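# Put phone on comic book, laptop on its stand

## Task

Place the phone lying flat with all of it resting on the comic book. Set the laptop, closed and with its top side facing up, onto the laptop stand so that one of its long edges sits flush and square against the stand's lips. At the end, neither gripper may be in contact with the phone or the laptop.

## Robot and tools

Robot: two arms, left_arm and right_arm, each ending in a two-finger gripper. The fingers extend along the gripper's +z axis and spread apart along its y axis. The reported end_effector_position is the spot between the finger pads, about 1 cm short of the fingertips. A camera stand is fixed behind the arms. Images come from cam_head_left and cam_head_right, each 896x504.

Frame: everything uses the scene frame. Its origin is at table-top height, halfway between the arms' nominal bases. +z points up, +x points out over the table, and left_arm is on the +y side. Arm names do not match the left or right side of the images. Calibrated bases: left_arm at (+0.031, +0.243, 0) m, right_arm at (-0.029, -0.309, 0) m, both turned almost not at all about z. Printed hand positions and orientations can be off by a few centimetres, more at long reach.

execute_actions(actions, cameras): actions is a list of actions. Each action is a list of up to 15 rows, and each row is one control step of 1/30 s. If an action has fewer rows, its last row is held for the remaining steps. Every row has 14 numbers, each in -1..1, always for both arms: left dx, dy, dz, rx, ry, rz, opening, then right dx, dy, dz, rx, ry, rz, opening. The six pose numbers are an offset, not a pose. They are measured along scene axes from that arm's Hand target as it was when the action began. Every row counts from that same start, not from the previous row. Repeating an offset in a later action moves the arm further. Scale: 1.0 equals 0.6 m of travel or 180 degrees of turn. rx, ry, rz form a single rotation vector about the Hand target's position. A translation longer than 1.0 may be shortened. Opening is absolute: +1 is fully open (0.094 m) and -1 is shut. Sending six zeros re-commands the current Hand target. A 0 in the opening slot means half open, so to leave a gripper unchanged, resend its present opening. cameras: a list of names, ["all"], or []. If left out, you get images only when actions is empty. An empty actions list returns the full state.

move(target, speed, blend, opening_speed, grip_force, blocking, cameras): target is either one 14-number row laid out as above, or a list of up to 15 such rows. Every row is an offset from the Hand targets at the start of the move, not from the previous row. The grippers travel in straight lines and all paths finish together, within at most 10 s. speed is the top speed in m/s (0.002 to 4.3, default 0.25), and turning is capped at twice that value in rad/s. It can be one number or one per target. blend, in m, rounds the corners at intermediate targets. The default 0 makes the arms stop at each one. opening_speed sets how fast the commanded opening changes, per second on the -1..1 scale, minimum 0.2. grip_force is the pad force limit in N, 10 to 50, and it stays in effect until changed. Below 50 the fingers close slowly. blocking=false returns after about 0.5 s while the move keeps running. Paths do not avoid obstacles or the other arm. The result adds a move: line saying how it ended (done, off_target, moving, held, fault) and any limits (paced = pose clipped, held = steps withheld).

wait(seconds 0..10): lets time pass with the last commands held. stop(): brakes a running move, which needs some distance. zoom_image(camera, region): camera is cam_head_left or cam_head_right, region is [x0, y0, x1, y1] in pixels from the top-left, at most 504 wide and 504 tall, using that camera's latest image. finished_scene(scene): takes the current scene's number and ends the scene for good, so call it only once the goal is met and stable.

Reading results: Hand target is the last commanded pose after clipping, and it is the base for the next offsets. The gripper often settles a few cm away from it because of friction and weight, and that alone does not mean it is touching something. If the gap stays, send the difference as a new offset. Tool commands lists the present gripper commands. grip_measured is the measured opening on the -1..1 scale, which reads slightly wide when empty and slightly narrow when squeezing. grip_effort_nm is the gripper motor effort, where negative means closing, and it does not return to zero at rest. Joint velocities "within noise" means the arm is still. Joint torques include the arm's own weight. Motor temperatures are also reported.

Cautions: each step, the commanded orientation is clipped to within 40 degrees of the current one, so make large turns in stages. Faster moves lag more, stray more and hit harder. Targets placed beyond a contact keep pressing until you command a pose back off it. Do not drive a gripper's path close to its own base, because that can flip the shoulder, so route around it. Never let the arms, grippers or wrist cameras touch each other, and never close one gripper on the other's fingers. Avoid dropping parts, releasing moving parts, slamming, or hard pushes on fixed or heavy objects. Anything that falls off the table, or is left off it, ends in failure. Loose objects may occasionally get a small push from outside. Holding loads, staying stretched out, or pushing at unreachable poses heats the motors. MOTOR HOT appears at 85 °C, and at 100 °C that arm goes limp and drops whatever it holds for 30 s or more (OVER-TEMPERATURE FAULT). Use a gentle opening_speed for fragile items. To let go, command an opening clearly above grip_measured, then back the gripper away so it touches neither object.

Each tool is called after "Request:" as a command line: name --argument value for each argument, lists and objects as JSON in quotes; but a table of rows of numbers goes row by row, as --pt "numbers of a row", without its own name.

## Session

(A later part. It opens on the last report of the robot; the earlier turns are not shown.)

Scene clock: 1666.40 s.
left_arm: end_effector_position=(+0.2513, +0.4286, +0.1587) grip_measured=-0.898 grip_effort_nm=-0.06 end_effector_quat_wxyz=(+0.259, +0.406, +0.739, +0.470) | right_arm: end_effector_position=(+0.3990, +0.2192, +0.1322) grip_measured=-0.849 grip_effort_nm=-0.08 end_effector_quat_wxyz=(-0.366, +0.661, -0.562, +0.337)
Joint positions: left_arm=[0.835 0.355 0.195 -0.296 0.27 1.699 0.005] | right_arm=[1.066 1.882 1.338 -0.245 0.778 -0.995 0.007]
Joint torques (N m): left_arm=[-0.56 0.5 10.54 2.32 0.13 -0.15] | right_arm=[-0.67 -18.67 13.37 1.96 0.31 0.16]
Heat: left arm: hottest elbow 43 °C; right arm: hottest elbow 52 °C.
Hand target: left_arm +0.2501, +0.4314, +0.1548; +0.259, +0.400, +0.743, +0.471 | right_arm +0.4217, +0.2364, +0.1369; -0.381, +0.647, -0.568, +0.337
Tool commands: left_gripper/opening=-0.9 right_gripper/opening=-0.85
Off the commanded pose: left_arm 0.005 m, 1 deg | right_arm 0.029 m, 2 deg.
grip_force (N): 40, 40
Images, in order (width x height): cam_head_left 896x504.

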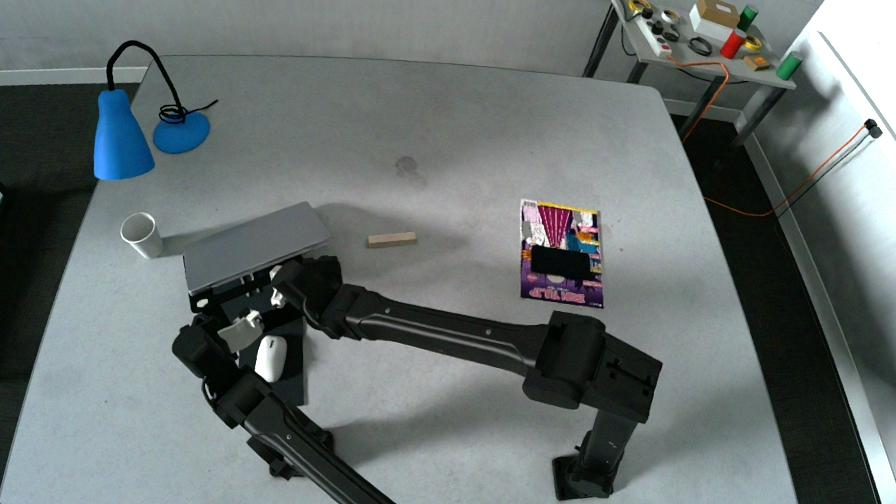

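Request:
move --pt "0 0 0 0 0 0 -0.9 -0.0378 -0.0287 -0.0583 0 0 0 -0.85" --pt "0 0 0 0 0 0 -0.9 -0.14 -0.0413 -0.0583 0 0 0 -0.85" --pt "0 0 0 0 0 0 -0.9 -0.2862 -0.1773 0.3218 0 0 0 -0.85" --speed '[0.04,0.08,0.25]' --blend '[0,0.02,0]' --cameras '["cam_head_left"]'

Request:
zoom_image --camera "cam_head_left" --region '[170, 195, 350, 330]'

Scene clock: 1692.20 s.
left_arm: end_effector_position=(+0.2513, +0.4286, +0.1587) grip_measured=-0.898 grip_effort_nm=-0.06 end_effector_quat_wxyz=(+0.259, +0.406, +0.739, +0.470) | right_arm: end_effector_position=(+0.2514, +0.1148, +0.3020) grip_measured=-0.849 grip_effort_nm=-0.08 end_effector_quat_wxyz=(-0.358, +0.657, -0.564, +0.348)
Joint positions: left_arm=[0.835 0.355 0.195 -0.296 0.27 1.699 0.005] | right_arm=[1.259 1.371 1.202 -0.814 0.925 -0.758 0.007]
Joint torques (N m): left_arm=[-0.15 1.03 10.69 2.48 0.11 -0.19] | right_arm=[1.49 -14.04 13.91 0.58 0.5 0.3]
Motor temperatures (°C): left_arm=[22 25 43 24 27 24 26] | right_arm=[26 43 56 25 24 24 27]
Heat: left arm: hottest elbow 43 °C; right arm: hottest elbow 56 °C.
Hand target: left_arm +0.2501, +0.4314, +0.1548; +0.259, +0.400, +0.743, +0.471 | right_arm +0.2499, +0.1300, +0.3300; -0.381, +0.647, -0.568, +0.337
Off the commanded pose: left_arm 0.005 m, 1 deg | right_arm 0.032 m, 3 deg.
grip_force (N): 40, 40
move: off_target (right_arm)
Images, in order (width x height): cam_head_left 896x504.

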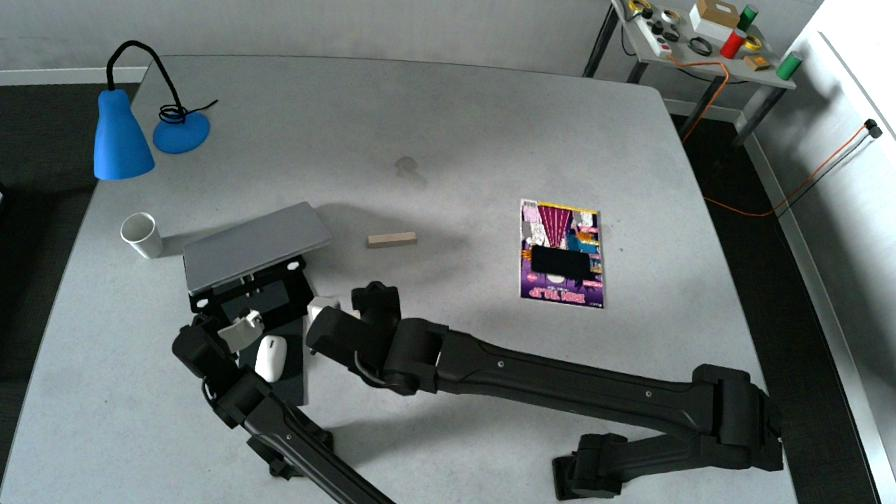

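Scaled by 2.800.

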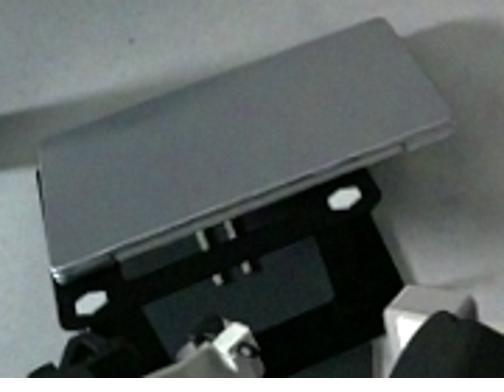

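Request:
wait --seconds 0 --cameras '["cam_head_right"]'

Request:
zoom_image --camera "cam_head_right" --region '[195, 200, 345, 320]'

Scene clock: 1708.73 s.
left_arm: end_effector_position=(+0.2513, +0.4286, +0.1587) grip_measured=-0.898 grip_effort_nm=-0.06 end_effector_quat_wxyz=(+0.259, +0.406, +0.739, +0.470) | right_arm: end_effector_position=(+0.2514, +0.1148, +0.3020) grip_measured=-0.849 grip_effort_nm=-0.08 end_effector_quat_wxyz=(-0.358, +0.657, -0.565, +0.348)
Joint positions: left_arm=[0.835 0.355 0.195 -0.296 0.27 1.699 0.005] | right_arm=[1.259 1.371 1.202 -0.813 0.925 -0.757 0.007]
Joint torques (N m): left_arm=[-0.03 0.67 10.47 2.65 0.13 -0.12] | right_arm=[1.38 -14.27 13.91 0.57 0.5 0.29]
Heat: left arm: hottest elbow 43 °C; right arm: hottest elbow 54 °C.
Hand target: left_arm +0.2501, +0.4314, +0.1548; +0.259, +0.400, +0.743, +0.471 | right_arm +0.2499, +0.1301, +0.3300; -0.381, +0.647, -0.568, +0.337
Tool commands: left_gripper/opening=-0.9 right_gripper/opening=-0.85
Off the commanded pose: left_arm 0.005 m, 1 deg | right_arm 0.032 m, 3 deg.
grip_force (N): 40, 40
Images, in order (width x height): cam_head_right 896x504.

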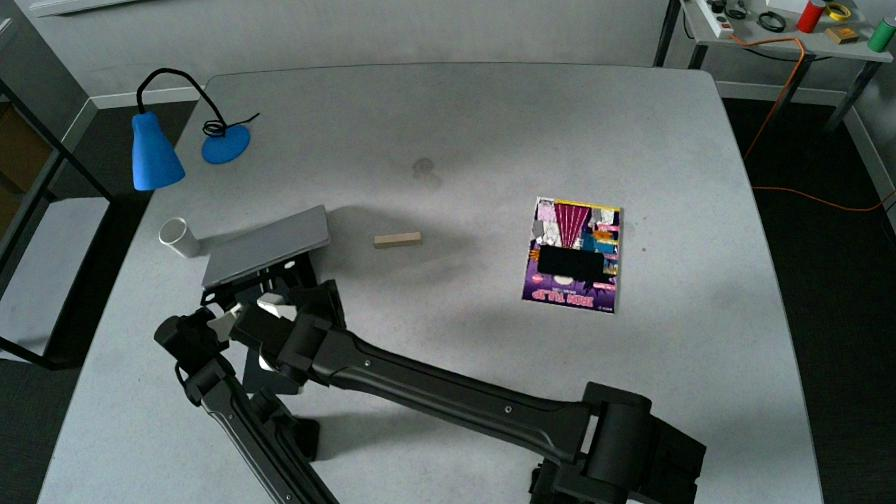

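Scaled by 3.360.

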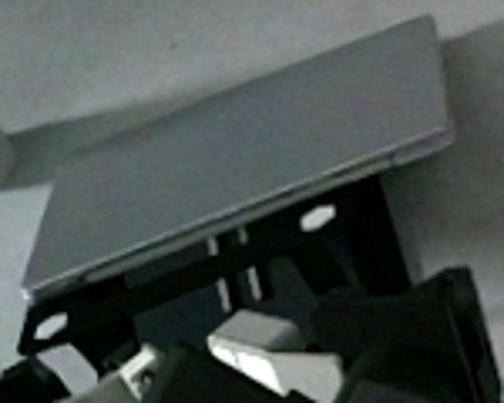

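Request:
move --pt "0.07 -0.12 0 0 0 0 -0.9 0 0 0 0 0 0 -0.85" --pt "0.1425 -0.0783 -0.003 0 0 0 -0.9 0 0 0 0 0 0 -0.85" --speed '[0.12,0.05]' --cameras '["cam_head_left"]'

Request:
zoom_image --camera "cam_head_left" --region '[170, 195, 350, 330]'

Scene clock: 1738.97 s.
left_arm: end_effector_position=(+0.3254, +0.3788, +0.1482) grip_measured=-0.898 grip_effort_nm=-0.06 end_effector_quat_wxyz=(+0.266, +0.394, +0.740, +0.475) | right_arm: end_effector_position=(+0.2515, +0.1148, +0.3021) grip_measured=-0.849 grip_effort_nm=-0.08 end_effector_quat_wxyz=(-0.358, +0.657, -0.565, +0.348)
Joint positions: left_arm=[0.275 0.617 0.199 -0.016 -0.245 1.439 0.005] | right_arm=[1.259 1.371 1.202 -0.813 0.925 -0.757 0.007]
Joint torques (N m): left_arm=[-0.21 2.02 14.42 1.42 0.4 0.08] | right_arm=[1.44 -14.21 13.87 0.59 0.5 0.28]
Heat: left arm: hottest elbow 43 °C; right arm: hottest elbow 54 °C.
Hand target: left_arm +0.3356, +0.3844, +0.1531; +0.259, +0.400, +0.742, +0.471 | right_arm +0.2499, +0.1301, +0.3300; -0.381, +0.647, -0.568, +0.337
Off the commanded pose: left_arm 0.013 m, 1 deg | right_arm 0.032 m, 3 deg.
grip_force (N): 40, 40
move: off_target (left_arm, right_arm)
Images, in order (width x height): cam_head_left 896x504.

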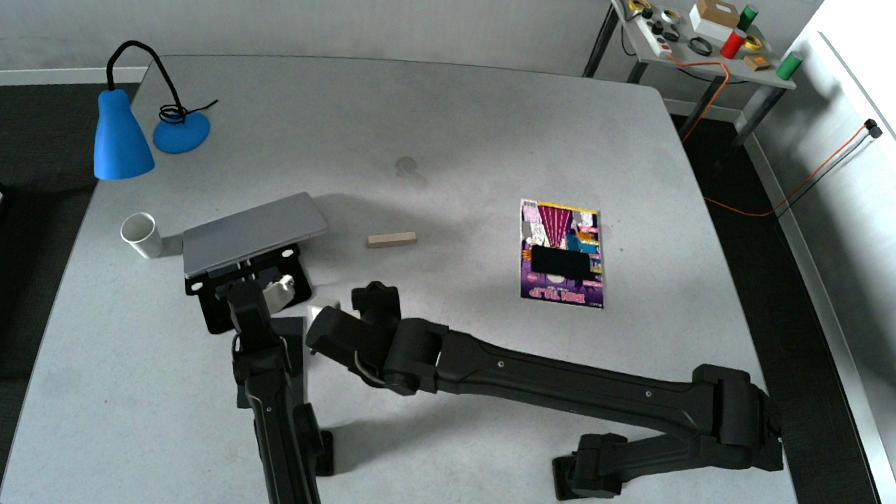

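Scaled by 2.800.

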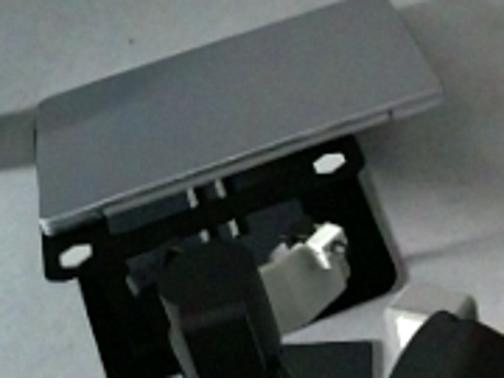

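Request:
zoom_image --camera "cam_head_left" --region '[180, 190, 290, 245]'

Scaled by 4.582.

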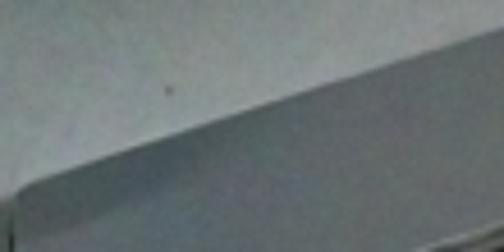

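Request:
move --pt "-0.1667 -0.05 0.2833 -0.075 0.117 0 -0.9 0 0 0 0 0 0 0.5" --pt "0.3765 0.2 0.078 -0.195 0.303 0 -0.9 0.2252 0.1883 -0.2375 0 0 0 0.5" --pt "0.3765 0.2 0.078 -0.195 0.303 0 -0.9 0.3418 0.2033 -0.3 0 0 0 0.5" --pt "0.3765 0.2 0.078 -0.195 0.303 0 -0.9 0.3418 0.2033 -0.3 0 0 0 -0.85" --speed '[0.25,0.3,0.1,0.1]' --blend '[0.03,0.02,0,0]' --opening_speed 0.8 --cameras '["cam_head_right"]'

Request:
zoom_image --camera "cam_head_right" --region '[185, 165, 345, 285]'

Scene clock: 1787.03 s.
left_arm: end_effector_position=(+0.5479, +0.4898, +0.1787) grip_measured=-0.898 grip_effort_nm=-0.06 end_effector_quat_wxyz=(-0.016, +0.478, +0.878, -0.017) | right_arm: end_effector_position=(+0.4385, +0.2365, +0.1439) grip_measured=-0.849 grip_effort_nm=-0.08 end_effector_quat_wxyz=(-0.367, +0.656, -0.566, +0.338)
Joint positions: left_arm=[0.416 1.89 1.779 -1.507 -0.005 1.443 0.005] | right_arm=[1.025 1.946 1.469 -0.284 0.755 -1.024 0.007]
Joint torques (N m): left_arm=[-0.15 -20.6 16.23 -0.2 0.16 0] | right_arm=[-0.09 -21.01 13.15 1.72 0.24 0.15]
Motor temperatures (°C): left_arm=[22 25 46 24 27 23 26] | right_arm=[26 42 57 25 24 24 26]
Heat: left arm: hottest elbow 46 °C; right arm: hottest elbow 57 °C.
Hand target: left_arm +0.5613, +0.5045, +0.1998; +0.000, +0.474, +0.880, +0.002 | right_arm +0.4550, +0.2520, +0.1501; -0.381, +0.647, -0.568, +0.337
Off the commanded pose: left_arm 0.029 m, 3 deg | right_arm 0.023 m, 2 deg.
grip_force (N): 40, 40
move: off_target (left_arm, right_arm); blend cut to 0 m at target 1; target 4's new opening was sent with right_arm's hand 0.023 m and 2 deg from that target
Images, in order (width x height): cam_head_right 896x504.

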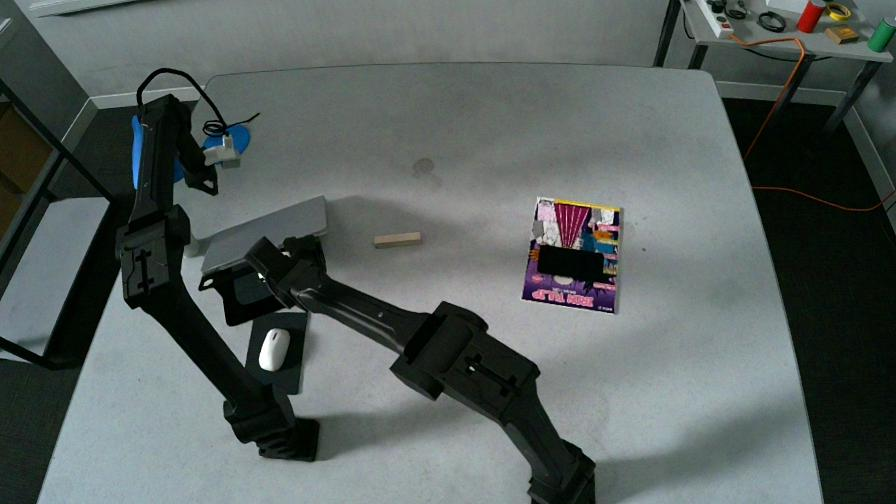

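Scaled by 3.150.

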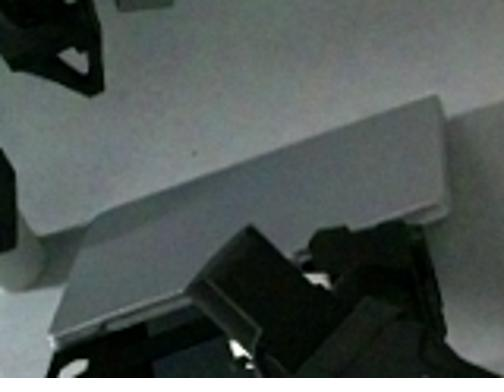

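Request:
move --pt "-0.0055 -0.0983 0 0 0 0 -0.9 -0.1167 -0.015 -0.0168 0 0 0 -0.85" --pt "-0.0055 -0.0983 -0.2313 0 0 0 -0.9 -0.1167 -0.015 -0.0168 0 0 0 -0.85" --pt "-0.1088 -0.1525 -0.2313 0 0 0 -0.9 -0.1167 -0.015 -0.0168 0 0 0 -0.85" --speed '[0.12,0.15,0.06]' --cameras '["cam_head_right"]'

Request:
zoom_image --camera "cam_head_right" --region '[185, 165, 345, 285]'

Scene clock: 1810.47 s.
left_arm: end_effector_position=(+0.5109, +0.4280, +0.0737) grip_measured=-0.899 grip_effort_nm=-0.05 end_effector_quat_wxyz=(+0.016, +0.472, +0.881, +0.020) | right_arm: end_effector_position=(+0.3883, +0.2451, +0.1356) grip_measured=-0.849 grip_effort_nm=-0.08 end_effector_quat_wxyz=(-0.375, +0.651, -0.566, +0.339)
Joint positions: left_arm=[0.339 1.758 1.301 -1.062 -0.003 1.352 0.005] | right_arm=[1.105 1.921 1.402 -0.279 0.818 -0.948 0.007]
Joint torques (N m): left_arm=[-2.67 -17.55 5.78 0.03 0.03 -0.1] | right_arm=[0.91 -24.47 7.5 1.52 0.4 0.28]
Motor temperatures (°C): left_arm=[22 26 48 24 27 23 26] | right_arm=[26 44 59 25 24 24 26]
Heat: left arm: hottest elbow 48 °C; right arm: hottest elbow 59 °C.
Hand target: left_arm +0.4962, +0.4130, +0.0610; +0.000, +0.474, +0.880, +0.002 | right_arm +0.3849, +0.2431, +0.1398; -0.381, +0.647, -0.568, +0.337
Off the commanded pose: left_arm 0.025 m, 3 deg | right_arm 0.006 m, 1 deg.
grip_force (N): 40, 40
move: off_target (left_arm)
Images, in order (width x height): cam_head_right 896x504.

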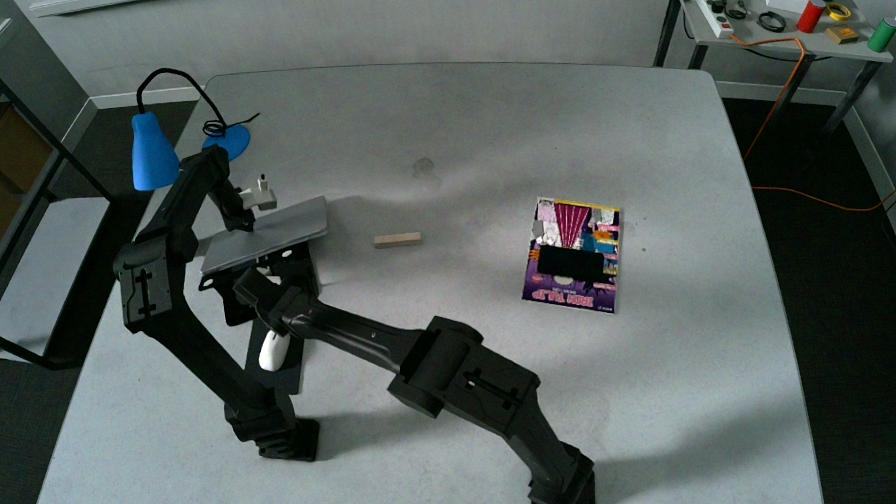

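Scaled by 3.150.

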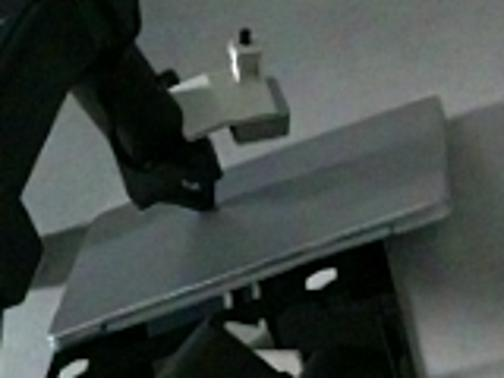

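Request:
move --pt "0.0245 0.025 0.0833 0 0 0 -0.9 0 0 -0.03 0 0 0 -0.85" --pt "0.108 0.0692 0.0833 0 0 0 -0.9 0 0 -0.058 0 0 0 -0.85" --pt "0.108 0.0692 -0.025 0 0 0 -0.9 0 0 -0.058 0 0 0 -0.85" --pt "0.0013 0.0125 -0.025 0 0 0 -0.9 0 0 -0.058 0 0 0 -0.85" --pt "0.0383 0.0317 -0.025 0 0 0 -0.9 0 0 -0.03 0 0 0 -0.85" --pt "0.0383 0.0317 0.25 0 0 0 -0.9 0 0 0.05 0 0 0 -0.85" --speed '[0.12,0.15,0.12,0.07,0.07,0.25]' --cameras '["cam_head_right"]'

Request:
zoom_image --camera "cam_head_right" --region '[185, 165, 345, 285]'

Scene clock: 1843.33 s.
left_arm: end_effector_position=(+0.5027, +0.4254, +0.1902) grip_measured=-0.899 grip_effort_nm=-0.03 end_effector_quat_wxyz=(-0.015, +0.475, +0.880, -0.016) | right_arm: end_effector_position=(+0.3806, +0.2294, +0.1446) grip_measured=-0.849 grip_effort_nm=-0.08 end_effector_quat_wxyz=(-0.362, +0.658, -0.564, +0.343)
Joint positions: left_arm=[0.341 1.705 1.55 -1.461 -0.003 1.359 0.005] | right_arm=[1.105 1.874 1.37 -0.325 0.818 -0.948 0.007]
Joint torques (N m): left_arm=[-1.85 -16.97 15.9 -0.31 0.06 -0.01] | right_arm=[0.73 -22.83 11.69 0.7 0.4 0.28]
Motor temperatures (°C): left_arm=[22 28 44 24 26 23 26] | right_arm=[26 42 52 25 24 24 26]
Heat: left arm: hottest elbow 44 °C; right arm: hottest elbow 52 °C.
Hand target: left_arm +0.5192, +0.4320, +0.2111; +0.000, +0.475, +0.880, +0.002 | right_arm +0.3849, +0.2430, +0.1699; -0.381, +0.647, -0.568, +0.337
Off the commanded pose: left_arm 0.027 m, 3 deg | right_arm 0.029 m, 3 deg.
grip_force (N): 40, 40
move: off_target (left_arm, right_arm)
Images, in order (width x height): cam_head_right 896x504.

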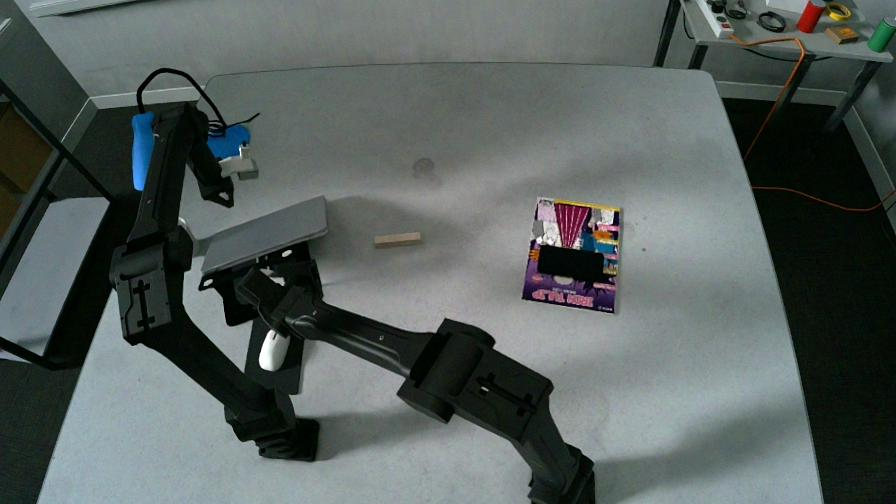

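Scaled by 3.150.

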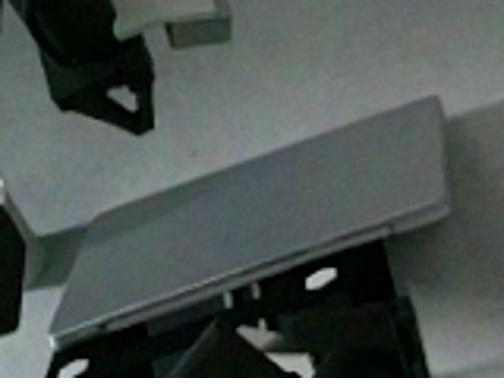

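Request:
move --pt "0.0697 0.0375 -0.152 0 0 0 -0.9 0 -0.0133 -0.0915 0 0 0 -0.85" --pt "0.0697 0.0375 -0.2685 0 0 0 -0.9 0.1218 0.0083 -0.1033 0 0 0 -0.85" --pt "0.0697 0.0375 -0.2685 0 0 0 -0.9 0.1218 0.0083 0.0385 0 0 0 -0.85" --pt "-0.0453 -0.0225 -0.2685 0 0 0 -0.9 0.0853 -0.0112 0.0385 0 0 0 -0.85" --pt "0.0 0.0 -0.2685 0 0 0 -0.9 0.0853 -0.0112 -0.1033 0 0 0 -0.85" --pt "0.02 0.012 0.05 0 0 0 -0.9 -0.045 -0.02 -0.1033 0 0 0 -0.85" --speed '[0.2,0.15,0.1,0.08,0.1,0.25]' --cameras '["cam_head_right"]'

Request:
zoom_image --camera "cam_head_right" --region '[185, 165, 345, 285]'

Scene clock: 1872.77 s.
left_arm: end_effector_position=(+0.5154, +0.4303, +0.2185) grip_measured=-0.899 grip_effort_nm=-0.03 end_effector_quat_wxyz=(-0.017, +0.475, +0.879, -0.018) | right_arm: end_effector_position=(+0.3647, +0.2339, +0.1065) grip_measured=-0.849 grip_effort_nm=-0.08 end_effector_quat_wxyz=(-0.383, +0.645, -0.569, +0.338)
Joint positions: left_arm=[0.341 1.735 1.665 -1.549 -0.003 1.36 0.005] | right_arm=[1.134 1.917 1.301 -0.186 0.841 -0.914 0.007]
Joint torques (N m): left_arm=[-1.26 -17.32 16.43 -0.05 0.02 0.06] | right_arm=[1.03 -23.77 6.94 0.77 0.41 0.3]
Heat: left arm: hottest elbow 46 °C; right arm: hottest elbow 52 °C.
Hand target: left_arm +0.5311, +0.4392, +0.2411; +0.000, +0.474, +0.880, +0.002 | right_arm +0.3581, +0.2309, +0.1079; -0.381, +0.647, -0.568, +0.337
Off the commanded pose: left_arm 0.029 m, 3 deg | right_arm 0.008 m, 0 deg.
grip_force (N): 40, 40
move: off_target (left_arm)
Images, in order (width x height): cam_head_right 896x504.

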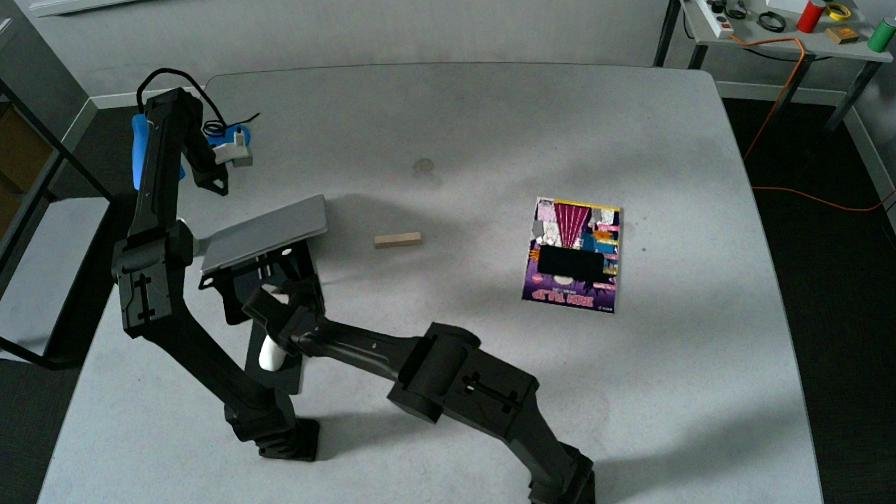

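Scaled by 3.150.

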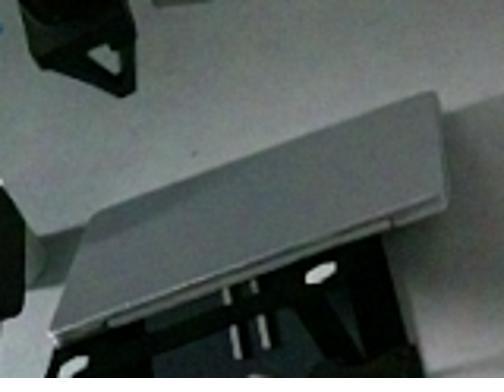

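Request:
move --pt "0.0648 0.033 -0.185 0 0 0 -0.9 0 0 0 0 0 0 -0.85" --pt "0.0648 0.033 -0.335 0 0 0 -0.9 0 0 0 0 0 0 -0.85" --pt "-0.0685 -0.037 -0.335 0 0 0 -0.9 0 0 0 0 0 0 -0.85" --speed '[0.2,0.12,0.06]' --cameras '["cam_head_right"]'

Request:
zoom_image --camera "cam_head_right" --region '[185, 165, 345, 285]'

Scene clock: 1884.93 s.
left_arm: end_effector_position=(+0.5192, +0.4325, +0.0686) grip_measured=-0.899 grip_effort_nm=-0.02 end_effector_quat_wxyz=(+0.033, +0.475, +0.878, +0.040) | right_arm: end_effector_position=(+0.3647, +0.2339, +0.1065) grip_measured=-0.849 grip_effort_nm=-0.08 end_effector_quat_wxyz=(-0.383, +0.645, -0.569, +0.338)
Joint positions: left_arm=[0.342 1.757 1.282 -0.992 -0.003 1.362 0.005] | right_arm=[1.134 1.917 1.301 -0.186 0.841 -0.914 0.007]
Joint torques (N m): left_arm=[-1.85 -16.03 4.3 -1.01 0 -0.06] | right_arm=[1.08 -23.65 7.06 0.79 0.42 0.29]
Heat: left arm: hottest elbow 46 °C; right arm: hottest elbow 51 °C.
Hand target: left_arm +0.4900, +0.4172, +0.0399; +0.000, +0.474, +0.880, +0.002 | right_arm +0.3581, +0.2309, +0.1079; -0.381, +0.647, -0.568, +0.337
Off the commanded pose: left_arm 0.044 m, 6 deg | right_arm 0.007 m, 0 deg.
grip_force (N): 40, 40
move: off_target (left_arm)
Images, in order (width x height): cam_head_right 896x504.

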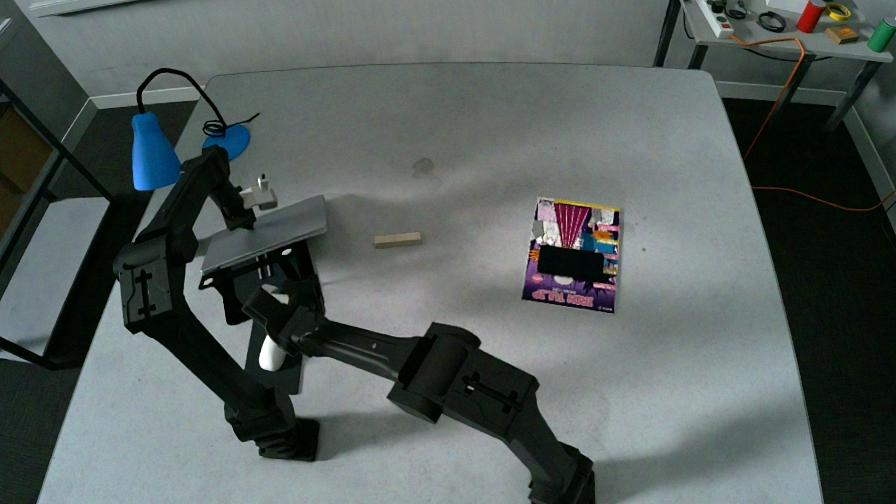

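Scaled by 3.150.

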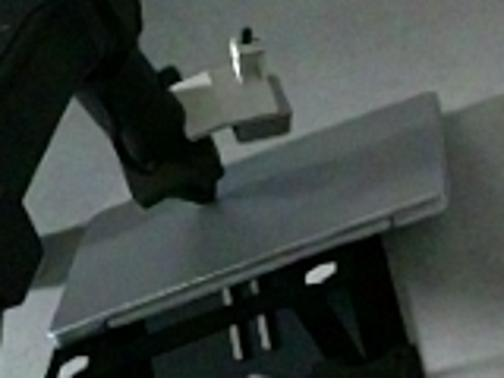

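Request:
move --pt "0.0487 0.0255 0.15 0 0 0 -0.9 0 0 0 0 0 0 -0.85" --pt "0.159 0.0272 0.15 0 0 0.5 -0.9 0 0 0 0 0 0 -0.85" --pt "0.159 0.0272 -0.002 0 0 0.5 -0.9 0 0 0 0 0 0 -0.85" --pt "0.0142 -0.0487 -0.002 0 0 0.5 -0.9 0 0 0 0 0 0 -0.85" --speed '[0.15,0.45,0.15,0.07]' --cameras '["cam_head_right"]'

Request:
zoom_image --camera "cam_head_right" --region '[185, 165, 345, 285]'

Scene clock: 1908.13 s.
left_arm: end_effector_position=(+0.5286, +0.4107, +0.0695) grip_measured=-0.899 grip_effort_nm=-0.01 end_effector_quat_wxyz=(+0.054, -0.291, +0.955, +0.005) | right_arm: end_effector_position=(+0.3647, +0.2339, +0.1065) grip_measured=-0.849 grip_effort_nm=-0.07 end_effector_quat_wxyz=(-0.383, +0.645, -0.569, +0.338)
Joint positions: left_arm=[0.296 1.757 1.284 -0.989 -0.006 -0.267 0.005] | right_arm=[1.134 1.917 1.301 -0.186 0.841 -0.914 0.007]
Joint torques (N m): left_arm=[-3.19 -15.79 4.03 -0.8 0.06 -0.12] | right_arm=[1.08 -23.65 7.08 0.79 0.42 0.29]
Heat: left arm: hottest elbow 44 °C; right arm: hottest elbow 49 °C.
Hand target: left_arm +0.4986, +0.3877, +0.0388; -0.001, -0.287, +0.958, +0.001 | right_arm +0.3581, +0.2309, +0.1079; -0.381, +0.647, -0.568, +0.337
Off the commanded pose: left_arm 0.049 m, 6 deg | right_arm 0.007 m, 0 deg.
grip_force (N): 40, 40
move: off_target (left_arm)
Images, in order (width x height): cam_head_right 896x504.

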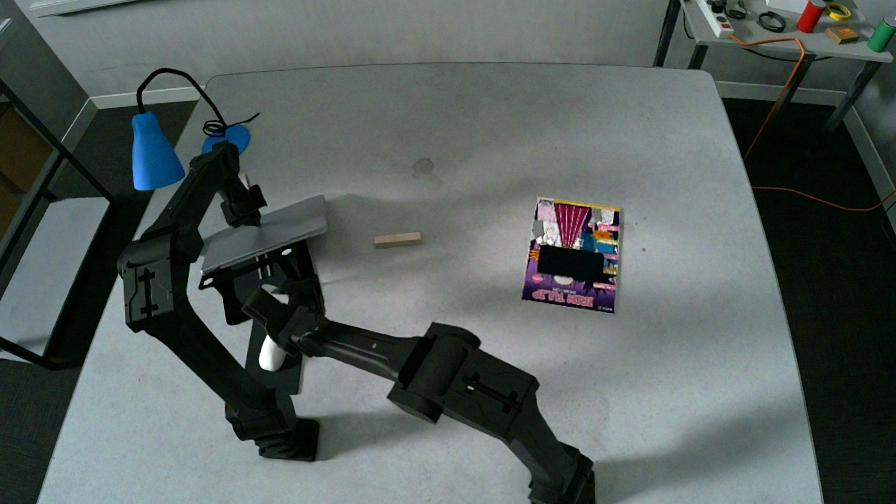

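Scaled by 3.150.

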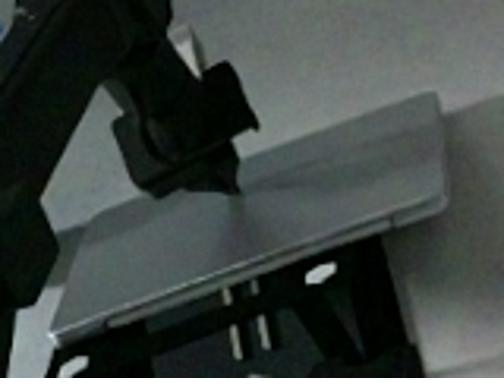

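Request:
move --pt "0.05 0.0333 0.15 0 0 0 -0.9 0 0 0 0 0 0 -0.85" --pt "0.219 0.1155 0.15 0 0 0 -0.9 0 0 0 0 0 0 -0.85" --pt "0.219 0.1155 0 0 0 0 -0.9 0 0 0 0 0 0 -0.85" --pt "0.019 0.0105 0 0 0 0 -0.9 0 0 0 0 0 0 -0.85" --speed '[0.15,0.2,0.12,0.08]' --cameras '[]'

Scene clock: 1918.13 s.
left_arm: end_effector_position=(+0.5365, +0.4145, +0.0651) grip_measured=-0.899 grip_effort_nm=-0.01 end_effector_quat_wxyz=(+0.047, -0.290, +0.956, +0.004) | right_arm: end_effector_position=(+0.3647, +0.2339, +0.1065) grip_measured=-0.849 grip_effort_nm=-0.08 end_effector_quat_wxyz=(-0.383, +0.645, -0.569, +0.338)
Joint positions: left_arm=[0.298 1.791 1.32 -1.007 -0.005 -0.263 0.005] | right_arm=[1.134 1.917 1.301 -0.186 0.841 -0.914 0.007]
Joint torques (N m): left_arm=[-3.6 -16.15 4.3 -0.58 -0.05 -0.12] | right_arm=[1.08 -23.65 7.06 0.77 0.42 0.29]
Heat: left arm: hottest elbow 43 °C; right arm: hottest elbow 49 °C.
Hand target: left_arm +0.5100, +0.3942, +0.0388; -0.001, -0.287, +0.958, +0.001 | right_arm +0.3581, +0.2309, +0.1079; -0.381, +0.647, -0.568, +0.337
Off the commanded pose: left_arm 0.043 m, 5 deg | right_arm 0.007 m, 0 deg.
grip_force (N): 40, 40
move: off_target (left_arm)
No camera images: "cameras" was empty.

Request:
move --pt "0.05 0.0333 0.15 0 0 0 -0.9 0 0 0 0 0 0 -0.85" --pt "0.1833 0.0963 0.15 0 0 0 -0.9 0 0 0 0 0 0 -0.85" --pt "0.1833 0.0963 -0.0515 0 0 0 -0.9 0 0 0 0 0 0 -0.85" --pt "0.0 0.0 -0.0515 0 0 0 -0.9 0 0 0 0 0 0 -0.85" --speed '[0.2,0.2,0.12,0.07]' --cameras '["cam_head_right"]'

Scene clock: 1929.17 s.
left_arm: end_effector_position=(+0.5445, +0.4166, +0.0270) grip_measured=-0.899 grip_effort_nm=-0.01 end_effector_quat_wxyz=(+0.051, -0.289, +0.956, +0.004) | right_arm: end_effector_position=(+0.3625, +0.2344, +0.1084) grip_measured=-0.849 grip_effort_nm=-0.07 end_effector_quat_wxyz=(-0.384, +0.645, -0.568, +0.337)
Joint positions: left_arm=[0.297 1.853 1.298 -0.913 -0.004 -0.262 0.005] | right_arm=[1.137 1.912 1.299 -0.187 0.841 -0.914 0.007]
Joint torques (N m): left_arm=[-3.08 -18.9 3.58 -1.4 -0.01 -0.13] | right_arm=[0.79 -23.3 7.27 0.81 0.42 0.29]
Heat: left arm: hottest elbow 43 °C; right arm: hottest elbow 48 °C.
Hand target: left_arm +0.5101, +0.3941, +0.0080; -0.001, -0.287, +0.958, +0.001 | right_arm +0.3581, +0.2309, +0.1080; -0.381, +0.647, -0.568, +0.337
Off the commanded pose: left_arm 0.045 m, 6 deg | right_arm 0.006 m, 0 deg.
grip_force (N): 40, 40
move: off_target (left_arm)
Images, in order (width x height): cam_head_right 896x504.

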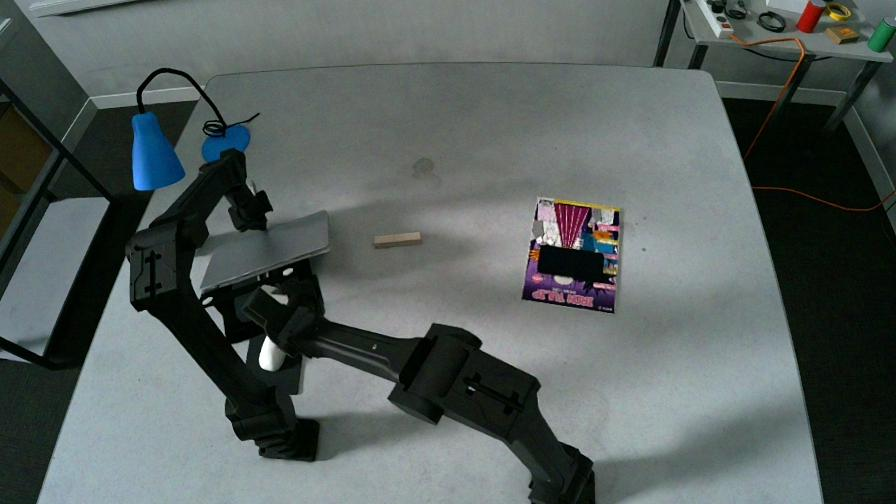

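Request:
zoom_image --camera "cam_head_right" --region '[195, 190, 345, 300]'

Scaled by 3.360.

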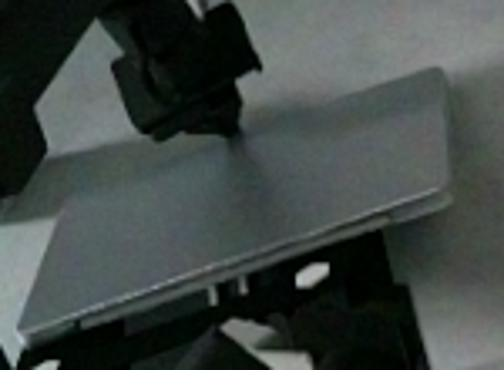

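Request:
move --pt "0.15 0.0767 0.005 0 0 0 -0.9 -0.1 -0.02 0.0 0 0 0 -0.85" --pt "0.15 0.0767 0.34 0 0 0 -0.9 -0.2 -0.1 0.3 0 0 0 -0.85" --pt "-0.35 -0.05 0.5 0 0 0 -0.9 -0.25 -0.1 0.35 0 0 0 -0.85" --speed '[0.1,0.2,0.3]' --blend '[0.01,0.03,0]' --cameras '["cam_head_left"]'

Request:
zoom_image --camera "cam_head_left" --region '[170, 195, 350, 320]'

Scene clock: 1940.03 s.
left_arm: end_effector_position=(+0.5648, +0.4235, +0.0135) grip_measured=-0.899 grip_effort_nm=-0.01 end_effector_quat_wxyz=(-0.005, -0.290, +0.957, +0.002) | right_arm: end_effector_position=(+0.3203, +0.2247, +0.1067) grip_measured=-0.849 grip_effort_nm=-0.08 end_effector_quat_wxyz=(-0.382, +0.646, -0.567, +0.340)
Joint positions: left_arm=[0.297 1.98 1.461 -1.063 -0.004 -0.262 0.005] | right_arm=[1.201 1.865 1.228 -0.223 0.889 -0.844 0.007]
Joint torques (N m): left_arm=[-1.32 -20.48 8.09 0.57 0 0.02] | right_arm=[0.32 -21.07 8.09 1.01 0.34 0.19]
Heat: left arm: hottest elbow 42 °C; right arm: hottest elbow 48 °C.
Hand target: left_arm +0.5621, +0.4226, +0.0136; -0.005, -0.290, +0.957, +0.002 (not the last commanded pose) | right_arm +0.3227, +0.2248, +0.1063; -0.381, +0.646, -0.567, +0.341 (not the last commanded pose)
Off the commanded pose: left_arm 0.400 m, 1 deg | right_arm 0.245 m, 0 deg.
grip_force (N): 40, 40
move: held (left_arm, right_arm; a check stopped the path); path passed 0 of 3 targets; limits=held
pose unreachable (left arm): on one or more control steps of this call, first in action 0 (counted from 0), this arm could not follow its commanded pose, so it was not sent that pose on those steps. It may still have moved: this result reports where it is.
cause: moving toward the commanded pose would bring a part of the arm too close to another arm (this arm's upper arm (the part past joint 2) and the right arm's wrist (the part past joint 4), at the place that arm was heading or pushing toward when its own hold began).
pose unreachable (right arm): on one or more control steps of this call, first in action 0 (counted from 0), this arm could not follow its commanded pose, so it was not sent that pose on those steps. It may still have moved: this result reports where it is.
cause: moving toward the commanded pose would bring a part of the arm too close to another arm (this arm's wrist (the part past joint 4) and the left arm's upper arm (the part past joint 2), along the way the arms are being sent, or toward where that arm still pushes).
Images, in order (width x height): cam_head_left 896x504.

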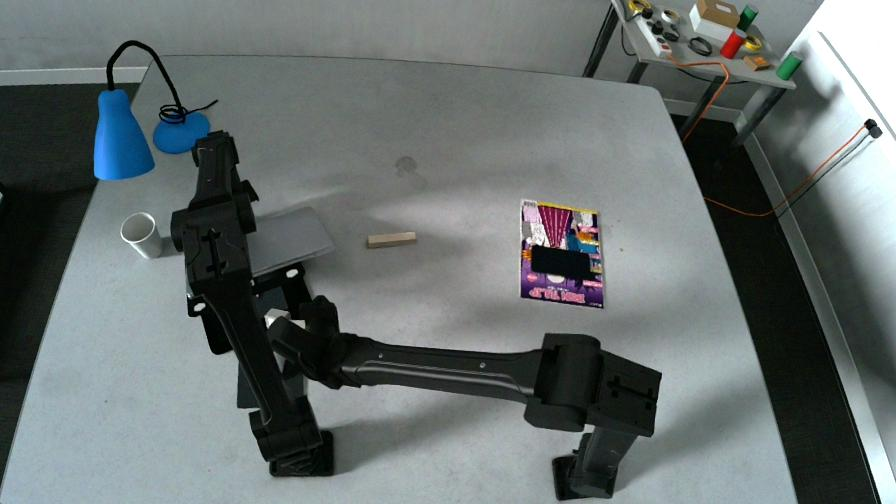

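Scaled by 2.800.

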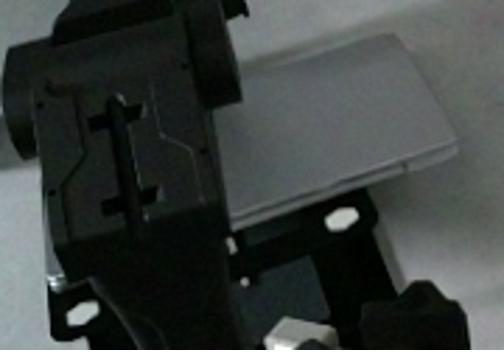

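Request:
move --target '[0,0,0,0,0,0,-0.9,-0.03,-0.3,0.2,0,0,0,-0.85]' --speed 0.2 --cameras '[]'

Scene clock: 1944.30 s.
left_arm: end_effector_position=(+0.5648, +0.4235, +0.0135) grip_measured=-0.899 grip_effort_nm=-0.01 end_effector_quat_wxyz=(-0.005, -0.290, +0.957, +0.002) | right_arm: end_effector_position=(+0.3040, +0.0532, +0.2345) grip_measured=-0.849 grip_effort_nm=-0.08 end_effector_quat_wxyz=(-0.394, +0.640, -0.568, +0.335)
Joint positions: left_arm=[0.297 1.98 1.461 -1.063 -0.004 -0.262 0.005] | right_arm=[1.081 1.281 0.883 -0.334 0.802 -0.976 0.007]
Joint torques (N m): left_arm=[-0.5 -21.01 7.98 0.43 -0.06 0.03] | right_arm=[-0.15 -12.69 8.03 0.88 0.24 0.17]
Heat: left arm: hottest elbow 42 °C; right arm: hottest elbow 48 °C.
Hand target: left_arm +0.5621, +0.4226, +0.0136; -0.005, -0.290, +0.957, +0.002 | right_arm +0.3046, +0.0449, +0.2264; -0.381, +0.646, -0.567, +0.340
Off the commanded pose: left_arm 0.003 m, 0 deg | right_arm 0.012 m, 2 deg.
grip_force (N): 40, 40
move: off_target (right_arm)
No camera images: "cameras" was empty.

Request:
move --pt "0.08 0.04 0 0 0 0 -0.9 0 0 0 0 0 0 -0.85" --pt "0.08 0.04 0.35 0 0 0 -0.9 0 0 0 0 0 0 -0.85" --speed '[0.1,0.2]' --blend '[0.01,0]' --cameras '[]'

Scene clock: 1948.47 s.
left_arm: end_effector_position=(+0.5970, +0.4351, +0.1945) grip_measured=-0.899 grip_effort_nm=-0.01 end_effector_quat_wxyz=(-0.037, -0.289, +0.957, +0.001) | right_arm: end_effector_position=(+0.3040, +0.0532, +0.2345) grip_measured=-0.849 grip_effort_nm=-0.08 end_effector_quat_wxyz=(-0.394, +0.640, -0.568, +0.336)
Joint positions: left_arm=[0.298 1.98 1.956 -1.621 -0.004 -0.26 0.005] | right_arm=[1.081 1.281 0.883 -0.334 0.802 -0.977 0.007]
Joint torques (N m): left_arm=[-0.97 -22.53 16.39 -0.12 -0.14 0.08] | right_arm=[-0.21 -12.51 8.05 0.87 0.25 0.15]
Heat: left arm: hottest elbow 42 °C; right arm: hottest elbow 48 °C.
Hand target: left_arm +0.6100, +0.4466, +0.2235; -0.005, -0.290, +0.957, +0.002 | right_arm +0.3046, +0.0449, +0.2264; -0.381, +0.646, -0.567, +0.340
Off the commanded pose: left_arm 0.034 m, 4 deg | right_arm 0.012 m, 2 deg.
grip_force (N): 40, 40
move: off_target (left_arm, right_arm)
No camera images: "cameras" was empty.

Request:
finished_scene --scene 2

The scene is finished: the task was done.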